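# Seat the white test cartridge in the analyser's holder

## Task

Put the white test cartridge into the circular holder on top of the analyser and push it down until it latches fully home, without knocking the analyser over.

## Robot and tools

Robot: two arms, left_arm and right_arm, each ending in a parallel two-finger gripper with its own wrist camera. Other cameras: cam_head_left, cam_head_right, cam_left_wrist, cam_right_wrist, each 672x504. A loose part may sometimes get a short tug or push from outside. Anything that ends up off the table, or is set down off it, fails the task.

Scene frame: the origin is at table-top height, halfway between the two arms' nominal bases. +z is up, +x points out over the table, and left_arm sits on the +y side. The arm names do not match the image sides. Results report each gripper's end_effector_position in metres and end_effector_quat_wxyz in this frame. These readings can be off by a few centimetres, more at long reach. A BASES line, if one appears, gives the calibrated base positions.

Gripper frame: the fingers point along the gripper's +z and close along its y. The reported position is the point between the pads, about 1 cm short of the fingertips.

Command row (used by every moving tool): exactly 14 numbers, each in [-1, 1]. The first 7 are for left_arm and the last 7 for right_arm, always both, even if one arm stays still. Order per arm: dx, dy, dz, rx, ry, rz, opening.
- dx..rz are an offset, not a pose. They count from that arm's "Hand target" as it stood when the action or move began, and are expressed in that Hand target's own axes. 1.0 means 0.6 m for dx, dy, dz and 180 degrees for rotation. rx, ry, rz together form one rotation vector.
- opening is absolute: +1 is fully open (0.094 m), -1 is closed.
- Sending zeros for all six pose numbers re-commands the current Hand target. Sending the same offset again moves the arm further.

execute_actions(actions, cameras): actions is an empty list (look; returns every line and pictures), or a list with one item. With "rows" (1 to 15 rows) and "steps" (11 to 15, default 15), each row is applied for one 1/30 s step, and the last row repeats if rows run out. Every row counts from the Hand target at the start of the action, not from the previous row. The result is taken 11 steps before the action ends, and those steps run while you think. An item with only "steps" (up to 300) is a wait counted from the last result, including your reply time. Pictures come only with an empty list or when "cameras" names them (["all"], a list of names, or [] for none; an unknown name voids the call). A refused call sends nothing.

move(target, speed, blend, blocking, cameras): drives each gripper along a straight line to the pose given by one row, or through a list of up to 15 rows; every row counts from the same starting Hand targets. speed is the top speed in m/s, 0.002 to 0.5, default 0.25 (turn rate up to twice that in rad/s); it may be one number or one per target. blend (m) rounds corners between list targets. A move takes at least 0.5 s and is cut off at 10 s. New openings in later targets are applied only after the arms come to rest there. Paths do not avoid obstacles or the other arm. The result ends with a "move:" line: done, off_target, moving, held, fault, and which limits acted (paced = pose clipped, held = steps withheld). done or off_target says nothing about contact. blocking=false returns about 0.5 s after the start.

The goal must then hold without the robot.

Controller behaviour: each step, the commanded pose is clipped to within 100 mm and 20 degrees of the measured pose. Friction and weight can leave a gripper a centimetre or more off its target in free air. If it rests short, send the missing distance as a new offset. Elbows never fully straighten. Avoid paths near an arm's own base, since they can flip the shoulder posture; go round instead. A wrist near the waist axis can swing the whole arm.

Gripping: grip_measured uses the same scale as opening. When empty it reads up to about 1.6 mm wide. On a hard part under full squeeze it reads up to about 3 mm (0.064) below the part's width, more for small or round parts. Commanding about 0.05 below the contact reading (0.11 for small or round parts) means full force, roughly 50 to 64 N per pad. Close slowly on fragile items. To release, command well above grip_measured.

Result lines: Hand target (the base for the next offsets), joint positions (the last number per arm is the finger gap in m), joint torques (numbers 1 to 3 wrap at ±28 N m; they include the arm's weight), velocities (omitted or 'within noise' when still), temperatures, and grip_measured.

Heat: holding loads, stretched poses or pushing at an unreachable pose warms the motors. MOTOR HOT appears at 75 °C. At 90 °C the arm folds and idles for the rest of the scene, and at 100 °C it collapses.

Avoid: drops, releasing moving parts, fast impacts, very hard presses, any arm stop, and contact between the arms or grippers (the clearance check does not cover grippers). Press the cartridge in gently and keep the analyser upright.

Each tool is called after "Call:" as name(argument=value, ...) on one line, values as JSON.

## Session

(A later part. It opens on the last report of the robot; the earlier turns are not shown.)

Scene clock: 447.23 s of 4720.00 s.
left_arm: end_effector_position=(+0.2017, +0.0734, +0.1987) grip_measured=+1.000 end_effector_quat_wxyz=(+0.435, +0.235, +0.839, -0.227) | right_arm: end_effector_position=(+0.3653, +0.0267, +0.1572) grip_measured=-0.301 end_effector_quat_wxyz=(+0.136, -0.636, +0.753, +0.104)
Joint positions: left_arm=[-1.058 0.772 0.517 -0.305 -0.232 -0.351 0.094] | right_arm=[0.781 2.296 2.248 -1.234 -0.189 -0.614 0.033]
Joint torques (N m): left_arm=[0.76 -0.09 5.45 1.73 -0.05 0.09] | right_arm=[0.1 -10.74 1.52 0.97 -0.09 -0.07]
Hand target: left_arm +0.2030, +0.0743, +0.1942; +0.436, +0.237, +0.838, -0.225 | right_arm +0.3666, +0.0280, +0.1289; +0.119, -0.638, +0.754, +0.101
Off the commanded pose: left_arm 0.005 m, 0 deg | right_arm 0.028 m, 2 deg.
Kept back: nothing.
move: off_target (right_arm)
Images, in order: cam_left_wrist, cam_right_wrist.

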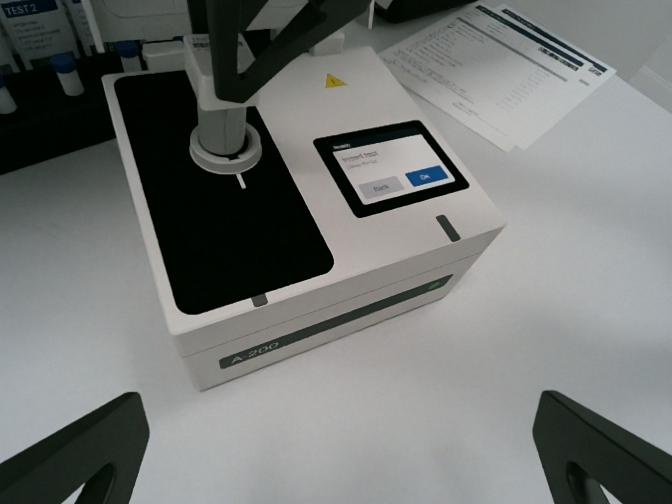

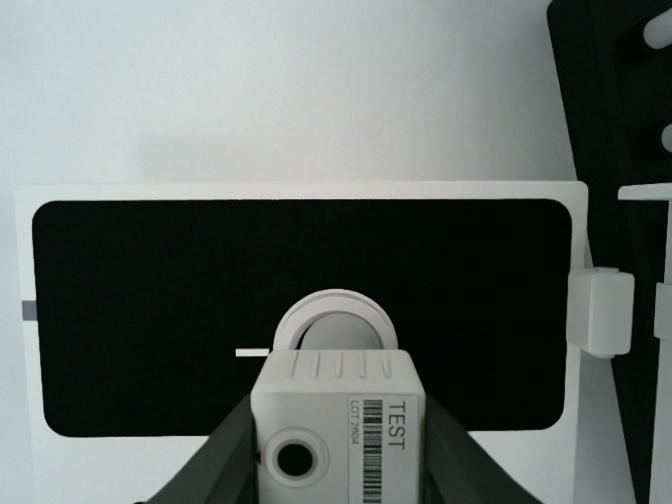

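Call:
move(target=[0, 0, 0, 0, 0, 0, 1, 0.00274, 0.00205, -0.00089, -0.01193, 0.01834, 0.00388, -0.5], speed=0.06, cameras=["cam_left_wrist", "cam_right_wrist"])

Call:
zoom_image(camera="cam_left_wrist", region=[180, 80, 280, 200])

Call:
zoom_image(camera="cam_right_wrist", region=[230, 270, 430, 430])

Scene clock: 451.50 s of 4720.00 s.
left_arm: end_effector_position=(+0.2017, +0.0734, +0.1987) grip_measured=+1.000 end_effector_quat_wxyz=(+0.436, +0.235, +0.838, -0.228) | right_arm: end_effector_position=(+0.3664, +0.0277, +0.1587) grip_measured=-0.301 end_effector_quat_wxyz=(+0.121, -0.636, +0.755, +0.103)
Joint positions: left_arm=[-1.058 0.772 0.517 -0.304 -0.232 -0.351 0.094] | right_arm=[0.781 2.362 2.378 -1.329 -0.189 -0.614 0.033]
Joint velocities: left_arm=[within noise] | right_arm=[0.017 0.017 0.051 0.007 0.022 -0.007 0.001]
Joint torques (N m): left_arm=[0.76 -0.09 5.45 1.73 -0.05 0.09] | right_arm=[0.2 -8.62 5.48 0.33 -0.04 -0.06]
Hand target: left_arm +0.2030, +0.0743, +0.1942; +0.437, +0.237, +0.838, -0.225 | right_arm +0.3651, +0.0265, +0.1289; +0.084, -0.638, +0.759, +0.097
Off the commanded pose: left_arm 0.005 m, 0 deg | right_arm 0.030 m, 4 deg.
Kept back: nothing.
move: off_target (right_arm)
Images, in order: cam_left_wrist, cam_right_wrist.

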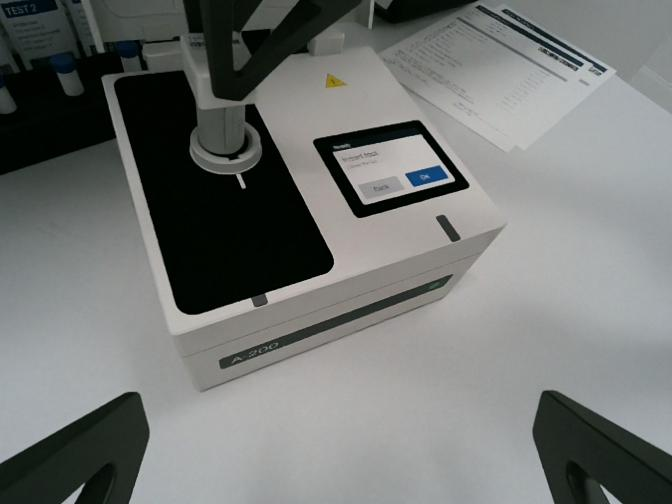

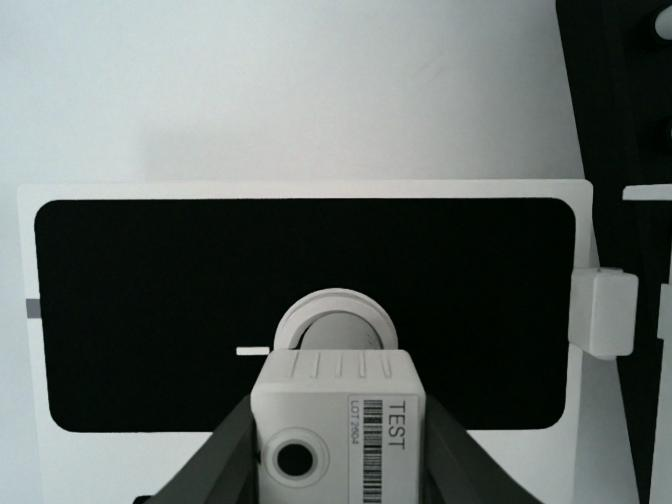

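Scaled by 4.200.

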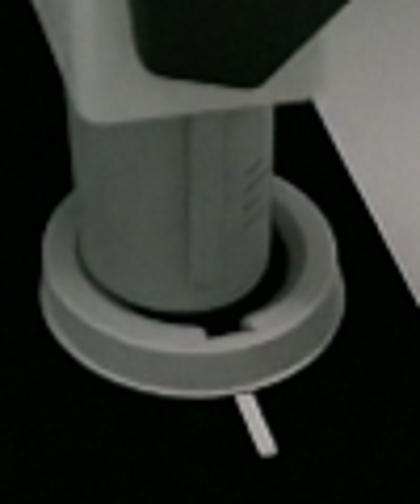

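Scaled by 2.520.

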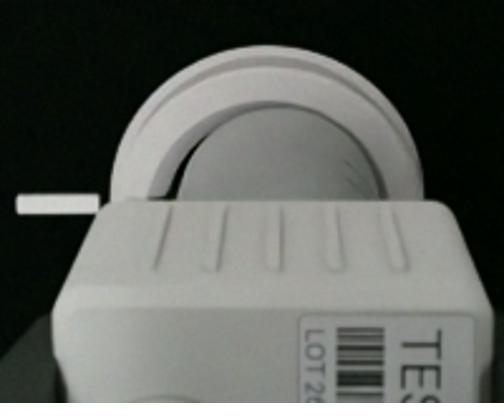

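Call:
move(target=[0, 0, 0, 0, 0, 0, 1, -0.01907, 0.00073, -0.05545, 0.01193, -0.01834, -0.00388, -0.5], speed=0.08, cameras=["cam_left_wrist", "cam_right_wrist"])

Call:
zoom_image(camera="cam_left_wrist", region=[180, 80, 280, 200])

Call:
zoom_image(camera="cam_right_wrist", region=[230, 270, 430, 430])

Scene clock: 454.80 s of 4720.00 s.
left_arm: end_effector_position=(+0.2017, +0.0734, +0.1987) grip_measured=+1.000 end_effector_quat_wxyz=(+0.436, +0.235, +0.838, -0.228) | right_arm: end_effector_position=(+0.3643, +0.0250, +0.1607) grip_measured=-0.301 end_effector_quat_wxyz=(+0.113, -0.636, +0.757, +0.101)
Joint positions: left_arm=[-1.058 0.772 0.517 -0.304 -0.232 -0.351 0.094] | right_arm=[0.781 2.37 2.404 -1.363 -0.186 -0.614 0.033]
Joint torques (N m): left_arm=[0.76 -0.09 5.45 1.73 -0.05 0.09] | right_arm=[0.25 -12.7 8.08 0.34 -0.11 -0.04]
Hand target: left_arm +0.2030, +0.0743, +0.1942; +0.436, +0.237, +0.838, -0.225 | right_arm +0.3665, +0.0290, +0.1640; +0.119, -0.638, +0.754, +0.101
Off the commanded pose: left_arm 0.005 m, 0 deg | right_arm 0.006 m, 1 deg.
Kept back: nothing.
move: done
Images, in order: cam_left_wrist, cam_right_wrist.

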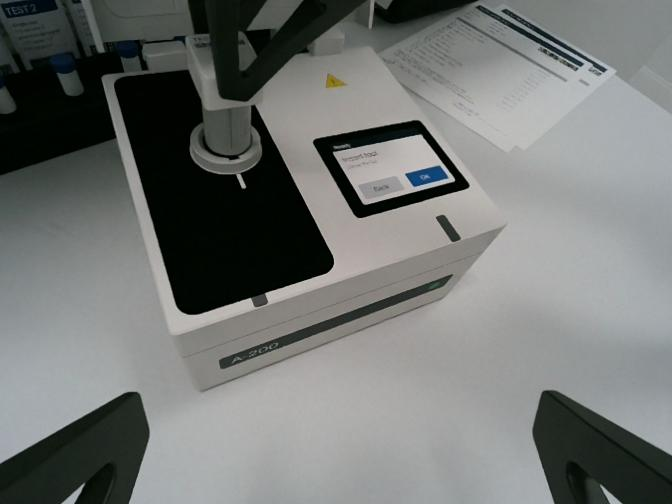

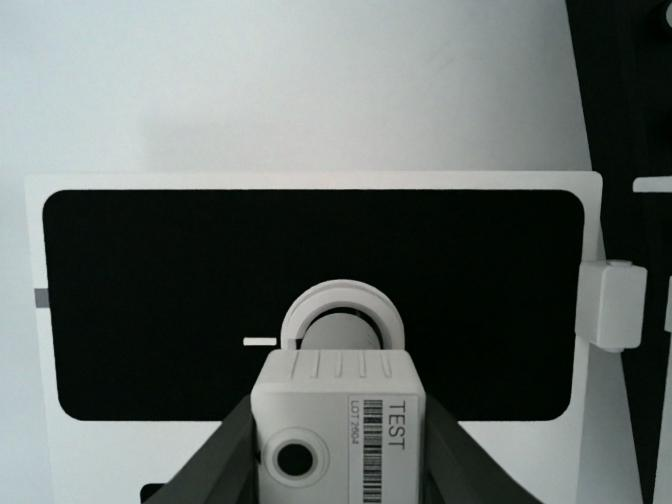

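Scaled by 4.200.

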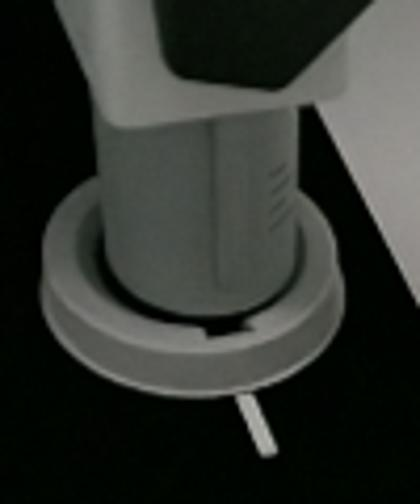

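Scaled by 2.520.

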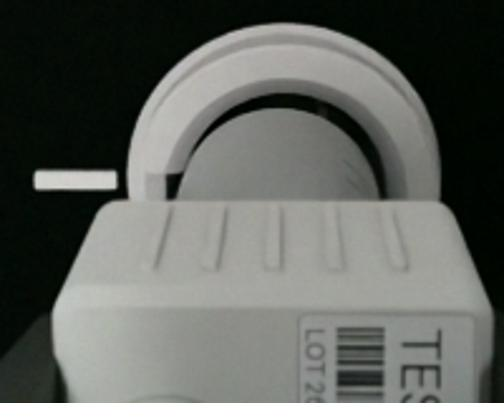

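Call:
move(target=[0, 0, 0, 0, 0, 0, 1, 0.01233, -0.00205, 0.04068, 0, 0, 0, -0.5], speed=0.06, cameras=["cam_left_wrist", "cam_right_wrist"])

Call:
zoom_image(camera="cam_left_wrist", region=[180, 80, 280, 200])

Call:
zoom_image(camera="cam_right_wrist", region=[230, 270, 430, 430])

Scene clock: 456.73 s of 4720.00 s.
left_arm: end_effector_position=(+0.2017, +0.0734, +0.1987) grip_measured=+1.000 end_effector_quat_wxyz=(+0.436, +0.235, +0.838, -0.228) | right_arm: end_effector_position=(+0.3663, +0.0268, +0.1339) grip_measured=-0.301 end_effector_quat_wxyz=(+0.107, -0.636, +0.758, +0.100)
Joint positions: left_arm=[-1.058 0.772 0.517 -0.304 -0.232 -0.351 0.094] | right_arm=[0.781 2.37 2.298 -1.271 -0.185 -0.614 0.033]
Joint torques (N m): left_arm=[0.76 -0.08 5.45 1.73 -0.05 0.09] | right_arm=[0.12 -15.61 3.79 0.65 -0.1 -0.06]
Hand target: left_arm +0.2030, +0.0743, +0.1942; +0.436, +0.237, +0.838, -0.225 | right_arm +0.3677, +0.0292, +0.1384; +0.119, -0.638, +0.754, +0.101
Off the commanded pose: left_arm 0.005 m, 0 deg | right_arm 0.005 m, 1 deg.
Kept back: nothing.
move: done
Images, in order: cam_left_wrist, cam_right_wrist.

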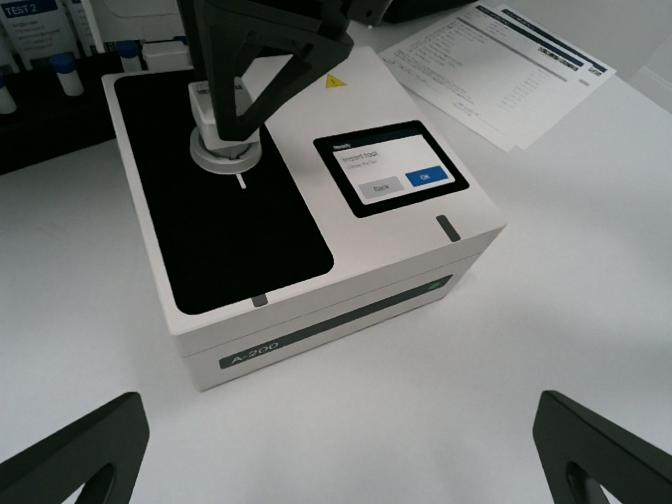

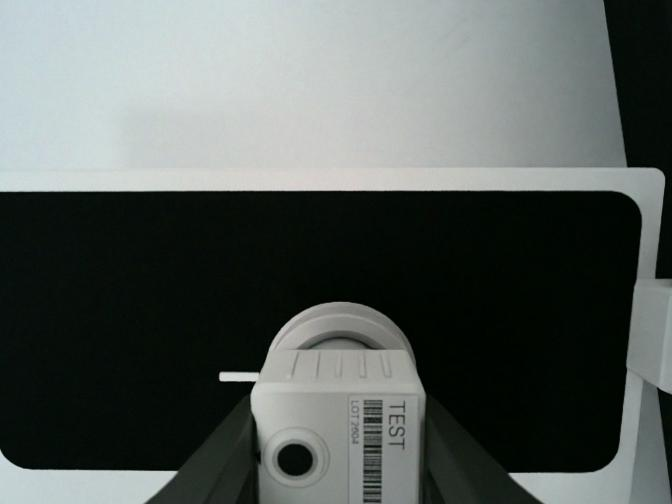

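Scaled by 4.200.

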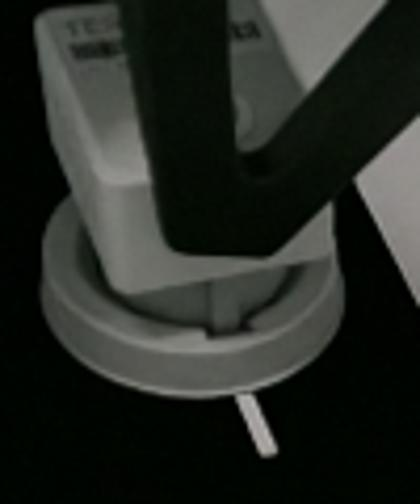

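Scaled by 2.520.

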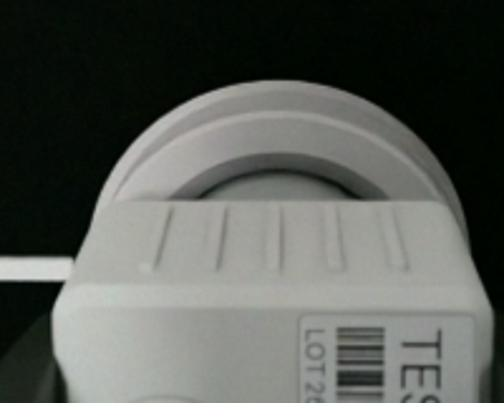

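Call:
move(target=[0, 0, 0, 0, 0, 0, 1, 0.12093, 0.05, 0.13347, -0.05457, 0.0839, 0.01775, -0.5], speed=0.25, cameras=["cam_left_wrist", "cam_right_wrist"])

Call:
zoom_image(camera="cam_left_wrist", region=[180, 80, 280, 200])

Call:
zoom_image(camera="cam_right_wrist", region=[230, 270, 430, 430])

Scene clock: 467.00 s of 4720.00 s.
left_arm: end_effector_position=(+0.2017, +0.0734, +0.1987) grip_measured=+1.000 end_effector_quat_wxyz=(+0.436, +0.235, +0.838, -0.228) | right_arm: end_effector_position=(+0.3648, +0.0257, +0.1201) grip_measured=-0.301 end_effector_quat_wxyz=(+0.099, -0.635, +0.759, +0.103)
Joint positions: left_arm=[-1.058 0.772 0.517 -0.304 -0.232 -0.351 0.094] | right_arm=[0.779 2.368 2.243 -1.231 -0.192 -0.614 0.033]
Joint torques (N m): left_arm=[0.76 -0.09 5.45 1.73 -0.05 0.09] | right_arm=[0.27 -5.35 -1.14 -0.72 0.09 -0.09]
Hand target: left_arm +0.2030, +0.0743, +0.1942; +0.436, +0.237, +0.838, -0.225 | right_arm +0.3309, -0.0097, +0.0399; -0.039, -0.632, +0.769, +0.083
Off the commanded pose: left_arm 0.005 m, 0 deg | right_arm 0.094 m, 16 deg.
Kept back: nothing.
move: off_target (right_arm)
Images, in order: cam_left_wrist, cam_right_wrist.

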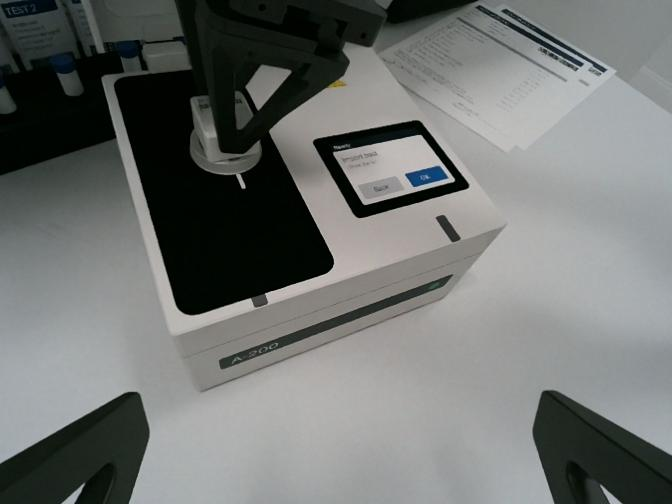

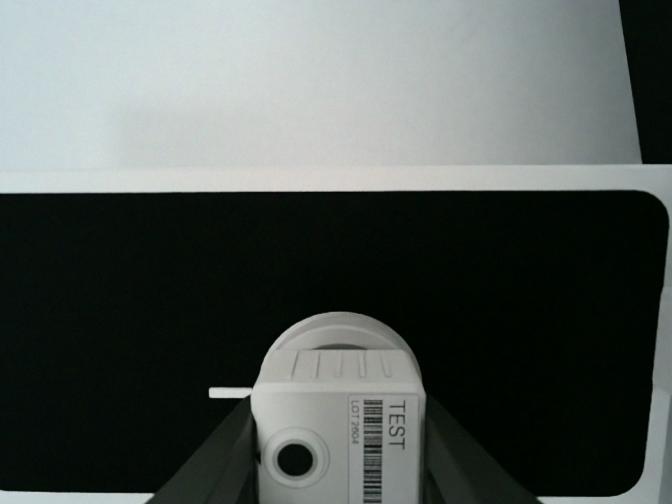

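Scaled by 4.200.

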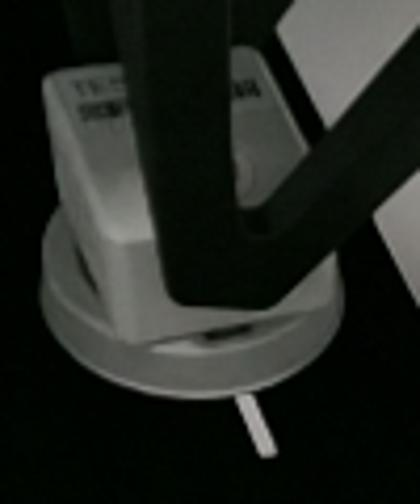

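Scaled by 2.520.

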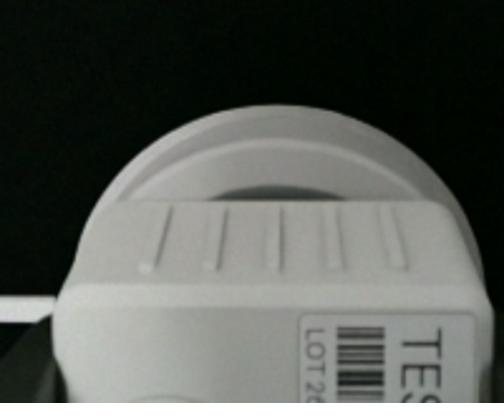

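Call:
zoom_image(camera="cam_left_wrist", region=[185, 130, 270, 180])

Scaled by 5.929.

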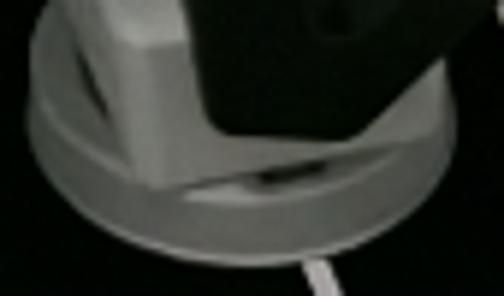

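Call:
move(target=[0, 0, 0, 0, 0, 0, 1, -0.08487, -0.01247, -0.18727, 0.05457, -0.0839, -0.01775, -0.5], speed=0.2, cameras=["cam_left_wrist"])

Scene clock: 474.63 s of 4720.00 s.
left_arm: end_effector_position=(+0.2017, +0.0734, +0.1987) grip_measured=+1.000 end_effector_quat_wxyz=(+0.436, +0.235, +0.838, -0.228) | right_arm: end_effector_position=(+0.3668, +0.0258, +0.1394) grip_measured=-0.301 end_effector_quat_wxyz=(+0.109, -0.636, +0.758, +0.097)
Joint positions: left_arm=[-1.058 0.772 0.517 -0.304 -0.232 -0.351 0.094] | right_arm=[0.781 2.368 2.317 -1.287 -0.179 -0.614 0.033]
Joint torques (N m): left_arm=[0.77 -0.09 5.46 1.72 -0.05 0.09] | right_arm=[0.36 -14.41 8.17 0.24 -0.16 -0.02]
Motor temperatures (°C): left_arm=[25 27 24 33 25 25 21] | right_arm=[24 34 28 29 25 20 25]
Heat: left arm: 33 °C; right arm: 34 °C.
Hand target: left_arm +0.2030, +0.0743, +0.1942; +0.436, +0.237, +0.838, -0.225 | right_arm +0.3667, +0.0299, +0.1514; +0.119, -0.638, +0.754, +0.101
Off the commanded pose: left_arm 0.005 m, 0 deg | right_arm 0.013 m, 1 deg.
Kept back: nothing.
move: off_target (right_arm)
Images, in order: cam_left_wrist.

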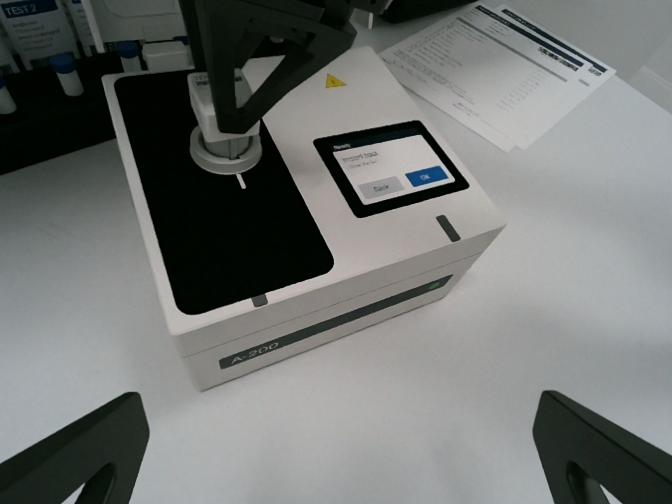

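Call:
move(target=[0, 0, 0, 0, 0, 0, 1, -0.00464, 0, -0.01427, 0, 0, 0, -0.5], speed=0.1, cameras=[])

Scene clock: 476.03 s of 4720.00 s.
left_arm: end_effector_position=(+0.2017, +0.0734, +0.1987) grip_measured=+1.000 end_effector_quat_wxyz=(+0.436, +0.235, +0.838, -0.228) | right_arm: end_effector_position=(+0.3663, +0.0254, +0.1570) grip_measured=-0.301 end_effector_quat_wxyz=(+0.115, -0.636, +0.757, +0.098)
Joint positions: left_arm=[-1.058 0.772 0.517 -0.304 -0.232 -0.351 0.094] | right_arm=[0.781 2.368 2.386 -1.343 -0.179 -0.614 0.033]
Joint torques (N m): left_arm=[0.76 -0.08 5.45 1.73 -0.05 0.09] | right_arm=[0.36 -12.72 8.09 0.32 -0.16 -0.02]
Hand target: left_arm +0.2030, +0.0743, +0.1942; +0.436, +0.237, +0.838, -0.225 | right_arm +0.3668, +0.0299, +0.1604; +0.119, -0.638, +0.754, +0.101
Off the commanded pose: left_arm 0.005 m, 0 deg | right_arm 0.006 m, 1 deg.
Kept back: nothing.
move: done

Call:
move(target=[0, 0, 0, 0, 0, 0, 1, 0.00747, 0.0014, 0.02386, 0, 0, 0, -0.5], speed=0.06, cameras=["cam_right_wrist", "cam_left_wrist"])

Call:
zoom_image(camera="cam_left_wrist", region=[180, 80, 280, 200])

Call:
zoom_image(camera="cam_right_wrist", region=[230, 270, 430, 430])

Scene clock: 477.40 s of 4720.00 s.
left_arm: end_effector_position=(+0.2017, +0.0734, +0.1987) grip_measured=+1.000 end_effector_quat_wxyz=(+0.436, +0.235, +0.838, -0.228) | right_arm: end_effector_position=(+0.3668, +0.0258, +0.1435) grip_measured=-0.301 end_effector_quat_wxyz=(+0.110, -0.636, +0.758, +0.097)
Joint positions: left_arm=[-1.058 0.772 0.517 -0.304 -0.232 -0.351 0.094] | right_arm=[0.781 2.368 2.333 -1.3 -0.179 -0.614 0.033]
Joint torques (N m): left_arm=[0.76 -0.09 5.46 1.73 -0.05 0.09] | right_arm=[0.49 -15.05 3.74 0.65 -0.16 -0.03]
Hand target: left_arm +0.2030, +0.0743, +0.1941; +0.436, +0.237, +0.838, -0.225 | right_arm +0.3660, +0.0302, +0.1454; +0.119, -0.638, +0.754, +0.101
Off the commanded pose: left_arm 0.005 m, 0 deg | right_arm 0.005 m, 1 deg.
Kept back: nothing.
move: done
Images, in order: cam_left_wrist, cam_right_wrist.

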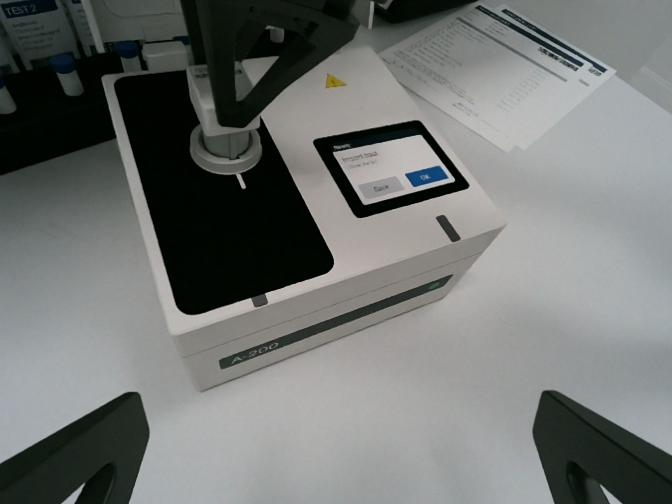

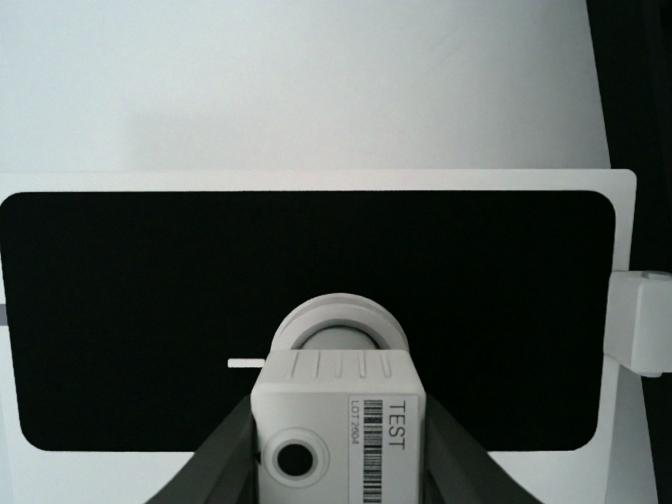

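Scaled by 4.200.

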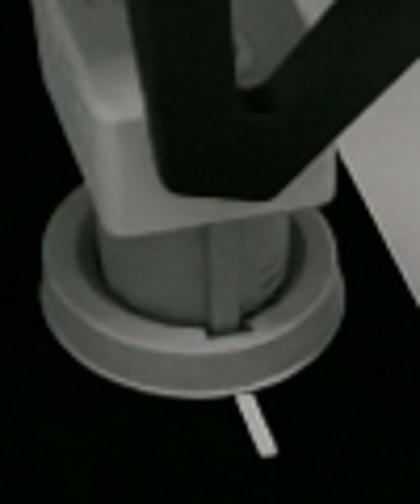

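Scaled by 2.520.

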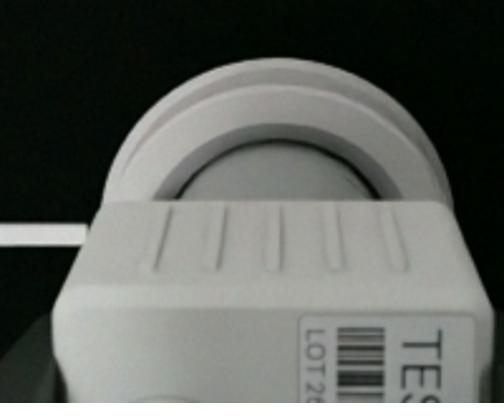

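Call:
move(target=[0, 0, 0, 0, 0, 0, 1, 0.12566, 0.04693, 0.1442, -0.05457, 0.0839, 0.01775, -0.5], speed=0.3, cameras=["cam_right_wrist", "cam_left_wrist"])

Call:
zoom_image(camera="cam_left_wrist", region=[180, 80, 280, 200])

Scene clock: 479.17 s of 4720.00 s.
left_arm: end_effector_position=(+0.2018, +0.0733, +0.1988) grip_measured=+1.000 end_effector_quat_wxyz=(+0.436, +0.235, +0.838, -0.228) | right_arm: end_effector_position=(+0.3647, +0.0257, +0.1201) grip_measured=-0.301 end_effector_quat_wxyz=(+0.099, -0.636, +0.759, +0.102)
Joint positions: left_arm=[-1.058 0.772 0.517 -0.304 -0.232 -0.351 0.094] | right_arm=[0.781 2.368 2.242 -1.231 -0.189 -0.614 0.033]
Joint torques (N m): left_arm=[0.76 -0.09 5.46 1.73 -0.05 0.09] | right_arm=[0.2 -5.31 -1.13 -0.74 0.05 -0.09]
Hand target: left_arm +0.2030, +0.0743, +0.1942; +0.437, +0.237, +0.838, -0.225 | right_arm +0.3306, -0.0095, +0.0399; -0.039, -0.632, +0.769, +0.083
Off the commanded pose: left_arm 0.005 m, 0 deg | right_arm 0.094 m, 16 deg.
Kept back: nothing.
move: off_target (right_arm)
Images, in order: cam_left_wrist, cam_right_wrist.

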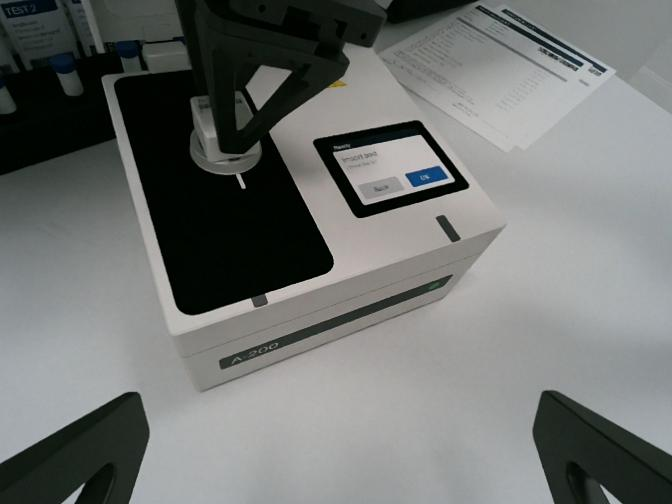

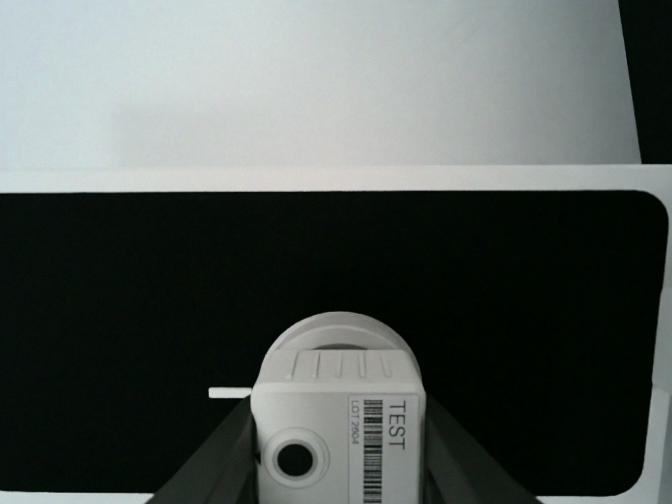

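Scaled by 4.200.

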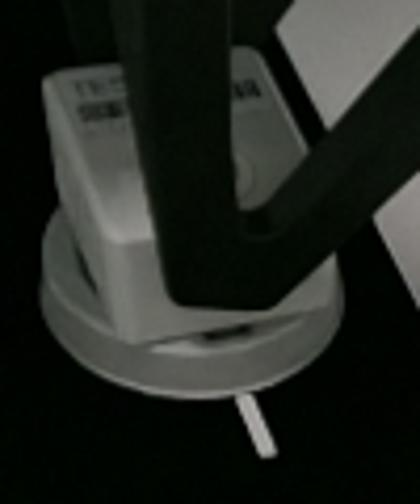

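Call:
move(target=[[0, 0, 0, 0, 0, 0, 1, -0.07848, -0.01957, -0.14822, 0.05457, -0.0839, -0.01775, -0.5], [0, 0, 0, 0, 0, 0, 1, -0.07848, -0.01957, -0.14822, 0.05457, -0.0839, -0.01775, 0.08], [0, 0, 0, 0, 0, 0, 1, -0.08927, -0.00738, -0.22677, 0.05457, -0.0839, -0.01775, 0.08]], speed=[0.15, 0.1, 0.1], cameras=["cam_right_wrist", "cam_left_wrist"])

Call:
zoom_image(camera="cam_left_wrist", region=[180, 80, 280, 200])

Scene clock: 494.77 s of 4720.00 s.
left_arm: end_effector_position=(+0.2018, +0.0733, +0.1988) grip_measured=+1.000 end_effector_quat_wxyz=(+0.436, +0.235, +0.838, -0.228) | right_arm: end_effector_position=(+0.3672, +0.0269, +0.1765) grip_measured=+0.077 end_effector_quat_wxyz=(+0.118, -0.636, +0.756, +0.100)
Joint positions: left_arm=[-1.058 0.772 0.517 -0.304 -0.232 -0.351 0.094] | right_arm=[0.781 2.426 2.571 -1.464 -0.184 -0.614 0.051]
Joint torques (N m): left_arm=[0.77 -0.09 5.45 1.72 -0.05 0.08] | right_arm=[0.46 -12.19 7.75 0.37 -0.11 -0.03]
Hand target: left_arm +0.2030, +0.0743, +0.1942; +0.437, +0.237, +0.838, -0.225 | right_arm +0.3680, +0.0313, +0.1754; +0.119, -0.638, +0.754, +0.101
Off the commanded pose: left_arm 0.005 m, 0 deg | right_arm 0.005 m, 0 deg.
Kept back: nothing.
move: done
Images, in order: cam_left_wrist, cam_right_wrist.

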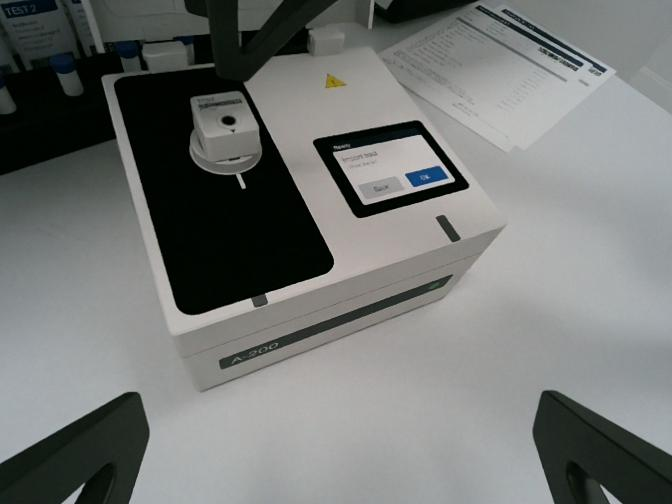

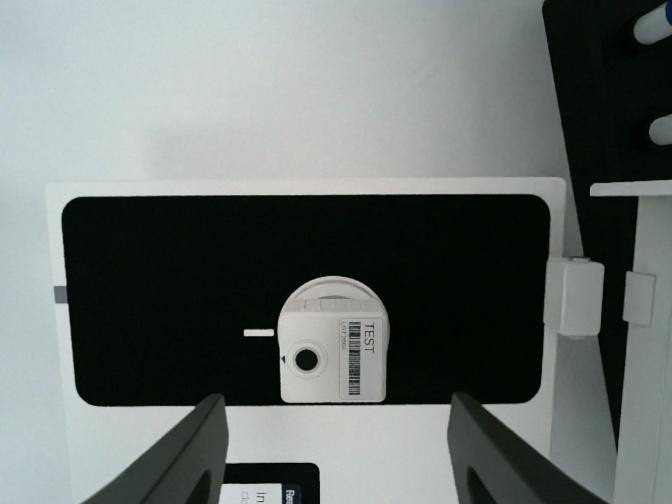

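Scaled by 4.200.

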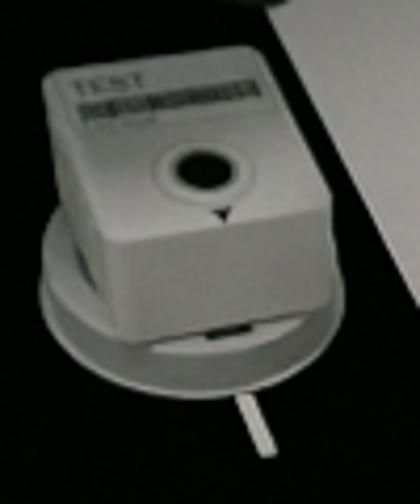

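Call:
move(target=[[0, 0, 0, 0, 0, 0, 1, 0, 0, 0, 0, 0, 0, -1], [0, 0, 0, 0, 0, 0, 1, 0.0172, 0.00265, 0.03892, 0, 0, 0, -1]], speed=[0.1, 0.08], cameras=["cam_right_wrist", "cam_left_wrist"])

Call:
zoom_image(camera="cam_left_wrist", region=[170, 50, 290, 190])

Scene clock: 505.77 s of 4720.00 s.
left_arm: end_effector_position=(+0.2018, +0.0733, +0.1988) grip_measured=+1.000 end_effector_quat_wxyz=(+0.436, +0.235, +0.838, -0.228) | right_arm: end_effector_position=(+0.3647, +0.0241, +0.1386) grip_measured=-0.996 end_effector_quat_wxyz=(+0.095, -0.635, +0.760, +0.099)
Joint positions: left_arm=[-1.058 0.772 0.517 -0.304 -0.232 -0.351 0.094] | right_arm=[0.78 2.395 2.367 -1.337 -0.184 -0.614 0]
Joint torques (N m): left_arm=[0.76 -0.09 5.45 1.72 -0.05 0.09] | right_arm=[0.43 -17.51 2.88 0.75 -0.11 -0.05]
Hand target: left_arm +0.2030, +0.0743, +0.1942; +0.436, +0.237, +0.838, -0.225 | right_arm +0.3661, +0.0288, +0.1498; +0.119, -0.638, +0.754, +0.101
Off the commanded pose: left_arm 0.005 m, 0 deg | right_arm 0.012 m, 3 deg.
Kept back: nothing.
move: off_target (right_arm)
Images, in order: cam_left_wrist, cam_right_wrist.

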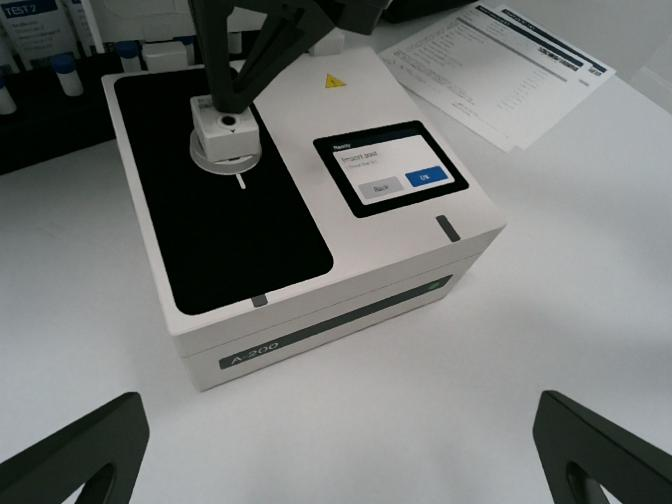

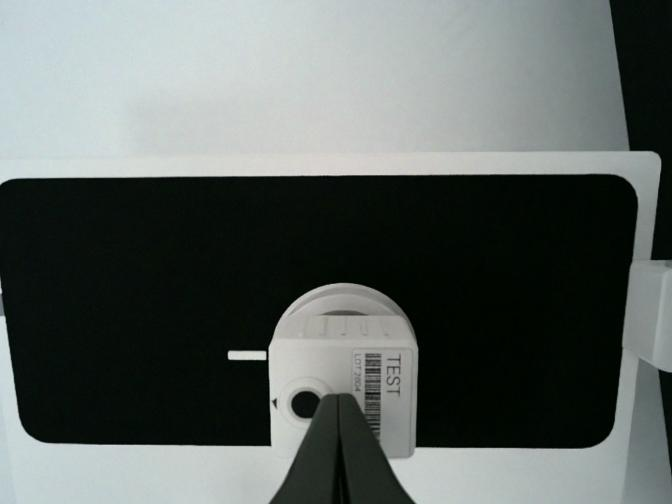

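Scaled by 3.600.

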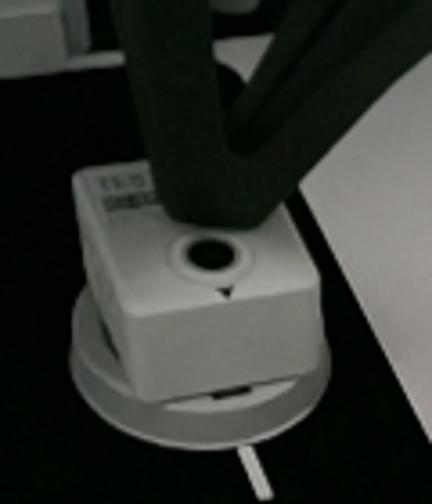

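Call:
execute_actions(actions=[{"rows": [[0, 0, 0, 0, 0, 0, 1, 0.1384, 0.06322, 0.10623, -0.06471, 0.09949, 0.02105, -1]], "steps": 15}], cameras=["cam_right_wrist", "cam_left_wrist"])

Call:
zoom_image(camera="cam_left_wrist", region=[170, 50, 290, 190])

Scene clock: 508.23 s of 4720.00 s.
left_arm: end_effector_position=(+0.2018, +0.0733, +0.1988) grip_measured=+1.000 end_effector_quat_wxyz=(+0.436, +0.235, +0.838, -0.228) | right_arm: end_effector_position=(+0.3632, +0.0226, +0.1352) grip_measured=-0.996 end_effector_quat_wxyz=(+0.091, -0.635, +0.761, +0.101)
Joint positions: left_arm=[-1.058 0.772 0.517 -0.304 -0.232 -0.351 0.094] | right_arm=[0.778 2.391 2.348 -1.331 -0.189 -0.614 0]
Joint velocities: left_arm=[within noise] | right_arm=[-0.022 -0.027 -0.071 0.051 0.022 0.022 0.001]
Joint torques (N m): left_arm=[0.76 -0.09 5.46 1.72 -0.05 0.08] | right_arm=[0.28 -6.99 -0.84 -1.5 0.11 -0.09]
Hand target: left_arm +0.2030, +0.0743, +0.1942; +0.436, +0.237, +0.838, -0.225 | right_arm +0.3187, -0.0234, +0.0639; -0.068, -0.629, +0.770, +0.080
Steps of this call (1-70: nothing new was sent; 71-74: this action's first 4). Readings (end_effector_position of left_arm | right_arm):
71: (+0.2018, +0.0733, +0.1988) | (+0.3632, +0.0226, +0.1359)
72: (+0.2018, +0.0733, +0.1988) | (+0.3633, +0.0225, +0.1352)
74: the state above
Images, in order: cam_left_wrist, cam_right_wrist.

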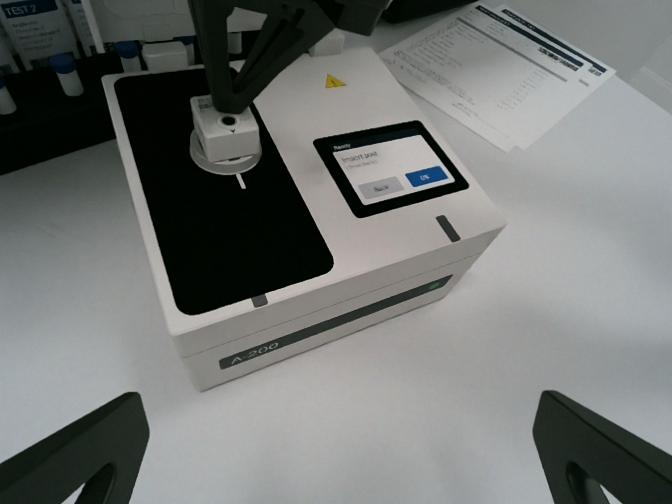

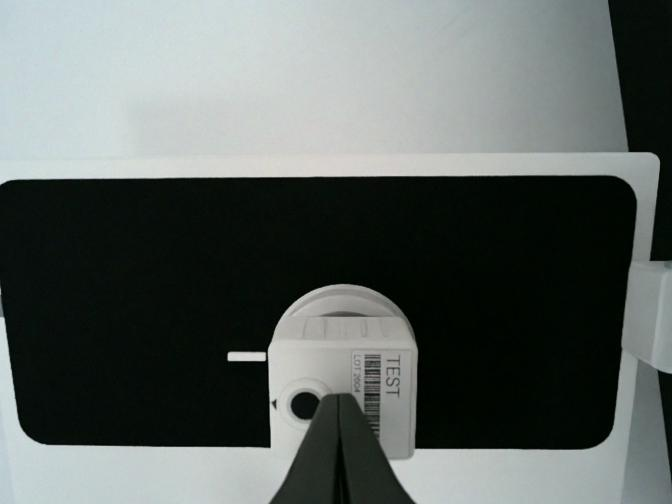

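Scaled by 3.600.

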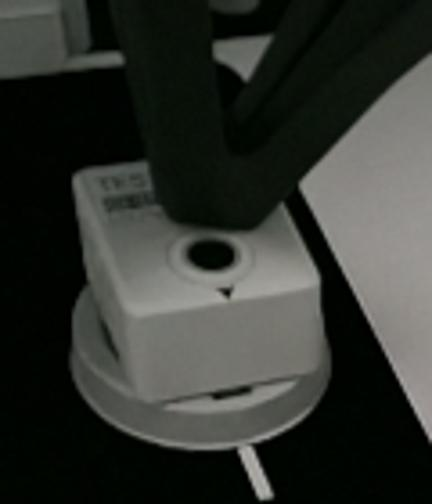

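Call:
wait(seconds=0.1, cameras=["cam_right_wrist", "cam_left_wrist"])

Call:
zoom_image(camera="cam_left_wrist", region=[170, 50, 290, 190])

Scene clock: 508.70 s of 4720.00 s.
left_arm: end_effector_position=(+0.2018, +0.0733, +0.1988) grip_measured=+1.000 end_effector_quat_wxyz=(+0.436, +0.235, +0.838, -0.228) | right_arm: end_effector_position=(+0.3633, +0.0227, +0.1354) grip_measured=-0.996 end_effector_quat_wxyz=(+0.092, -0.635, +0.760, +0.102)
Joint positions: left_arm=[-1.058 0.772 0.517 -0.304 -0.232 -0.351 0.094] | right_arm=[0.778 2.388 2.342 -1.326 -0.191 -0.614 0]
Joint torques (N m): left_arm=[0.76 -0.09 5.46 1.72 -0.05 0.09] | right_arm=[0.34 -6.89 -0.95 -1.44 0.08 -0.11]
Hand target: left_arm +0.2030, +0.0743, +0.1942; +0.436, +0.237, +0.838, -0.225 | right_arm +0.3187, -0.0232, +0.0638; -0.068, -0.629, +0.770, +0.080
Off the commanded pose: left_arm 0.005 m, 0 deg | right_arm 0.096 m, 19 deg.
Steps of this call (1-11: your previous action's last 11; 12-14: nothing new was sent). Readings (end_effector_position of left_arm | right_arm):
1: (+0.2018, +0.0733, +0.1988) | (+0.3633, +0.0226, +0.1354)
2: (+0.2018, +0.0733, +0.1988) | (+0.3633, +0.0225, +0.1353)
4: (+0.2018, +0.0733, +0.1988) | (+0.3633, +0.0226, +0.1354)
8: (+0.2018, +0.0733, +0.1988) | (+0.3633, +0.0226, +0.1353)
14: the state above
Images, in order: cam_left_wrist, cam_right_wrist.

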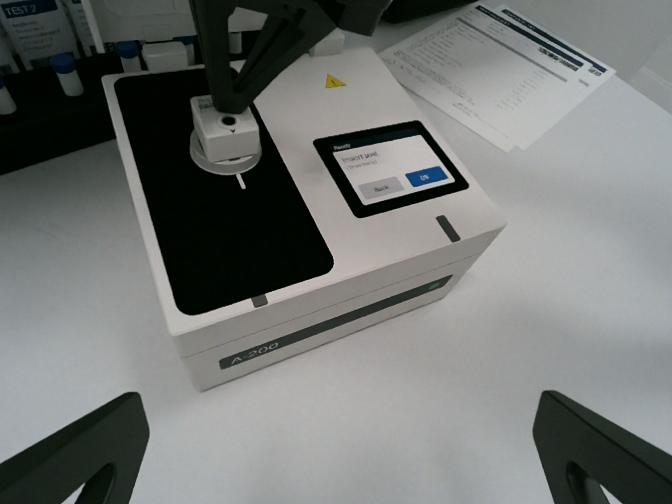

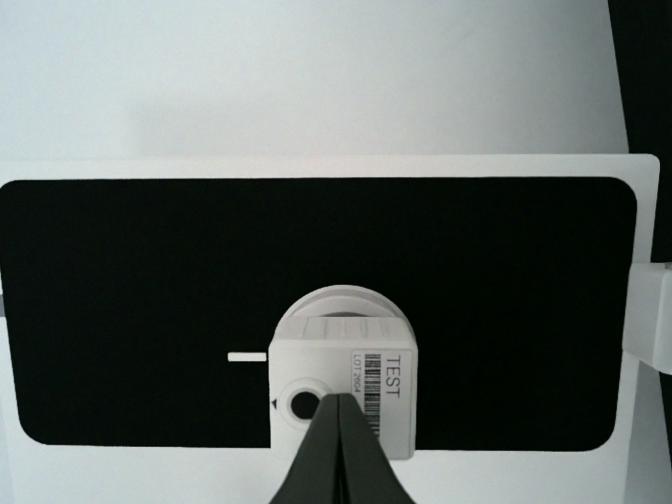

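Scaled by 3.600.

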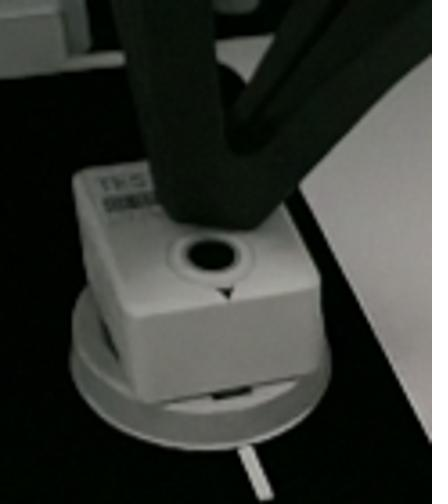

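Call:
execute_actions(actions=[{"rows": [[0, 0, 0, 0, 0, 0, 1, -0.04847, -0.03872, 0.03222, 0.01252, -0.01925, -0.00407, -1]], "steps": 15}], cameras=[])

Call:
wait(seconds=0.3, cameras=["cam_right_wrist", "cam_left_wrist"])

Call:
zoom_image(camera="cam_left_wrist", region=[170, 50, 290, 190])

Scene clock: 510.13 s of 4720.00 s.
Steps of this call (1-39: nothing new was sent; 40-43: this action's first 4). Readings (end_effector_position of left_arm | right_arm):
40: (+0.2018, +0.0733, +0.1988) | (+0.3636, +0.0230, +0.1342)
41: (+0.2018, +0.0733, +0.1988) | (+0.3631, +0.0223, +0.1324)
43: the state above

Scene clock: 510.80 s of 4720.00 s.
left_arm: end_effector_position=(+0.2017, +0.0733, +0.1988) grip_measured=+1.000 end_effector_quat_wxyz=(+0.436, +0.235, +0.838, -0.228) | right_arm: end_effector_position=(+0.3630, +0.0223, +0.1325) grip_measured=-0.996 end_effector_quat_wxyz=(+0.090, -0.634, +0.761, +0.106)
Joint positions: left_arm=[-1.058 0.772 0.517 -0.304 -0.231 -0.351 0.094] | right_arm=[0.774 2.386 2.326 -1.316 -0.2 -0.614 0]
Joint torques (N m): left_arm=[0.77 -0.08 5.46 1.72 -0.05 0.09] | right_arm=[0.64 -2.86 -1.5 -0.07 0.16 -0.11]
Hand target: left_arm +0.2030, +0.0743, +0.1942; +0.436, +0.237, +0.838, -0.225 | right_arm +0.3427, +0.0013, +0.0399; -0.032, -0.633, +0.769, +0.084
Off the commanded pose: left_arm 0.005 m, 0 deg | right_arm 0.097 m, 14 deg.
Steps of this call (1-11: your previous action's last 11; 12-20: nothing new was sent). Readings (end_effector_position of left_arm | right_arm):
1: (+0.2017, +0.0733, +0.1988) | (+0.3630, +0.0223, +0.1323)
2: (+0.2017, +0.0733, +0.1988) | (+0.3631, +0.0223, +0.1324)
4: (+0.2017, +0.0733, +0.1988) | (+0.3630, +0.0224, +0.1324)
8: (+0.2017, +0.0733, +0.1988) | (+0.3631, +0.0223, +0.1324)
20: the state above
Images, in order: cam_left_wrist, cam_right_wrist.

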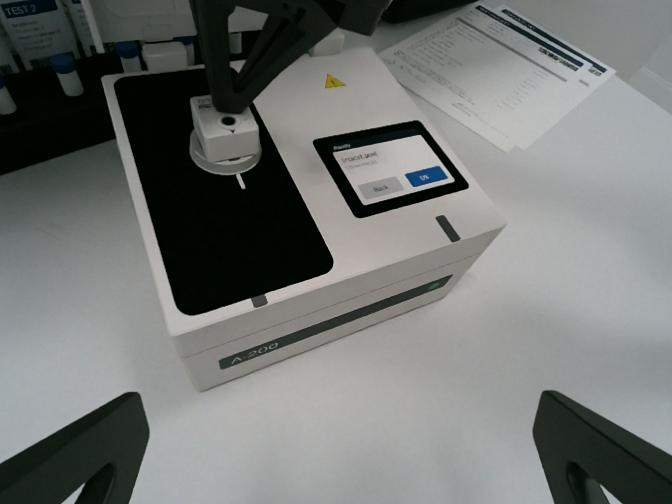

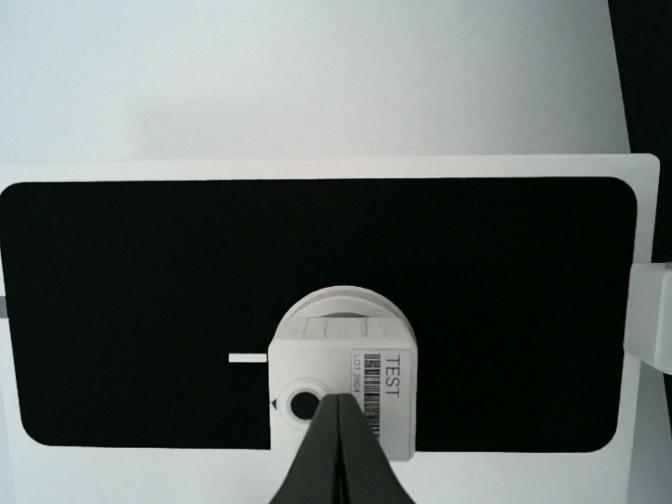

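Scaled by 3.600.

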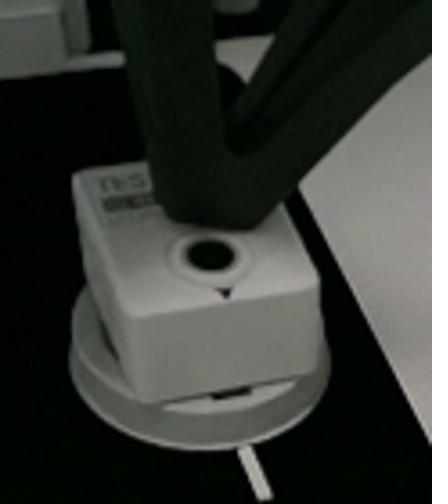

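Call:
zoom_image(camera="cam_right_wrist", region=[220, 270, 440, 470])

Call:
zoom_image(camera="cam_left_wrist", region=[195, 130, 265, 190])

Scaled by 2.291.

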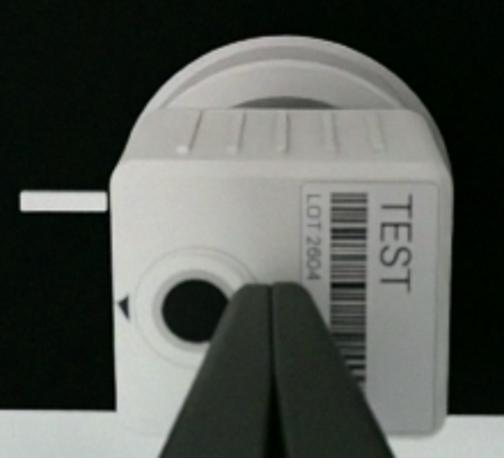

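Scaled by 7.200.

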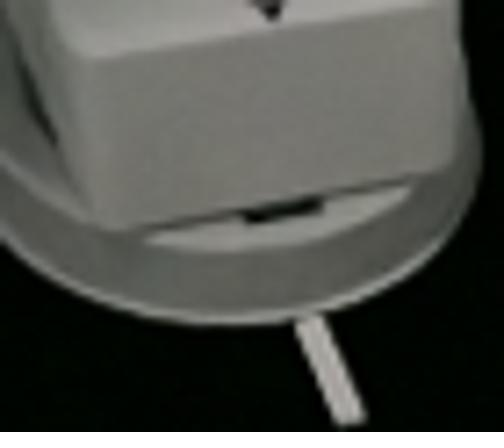

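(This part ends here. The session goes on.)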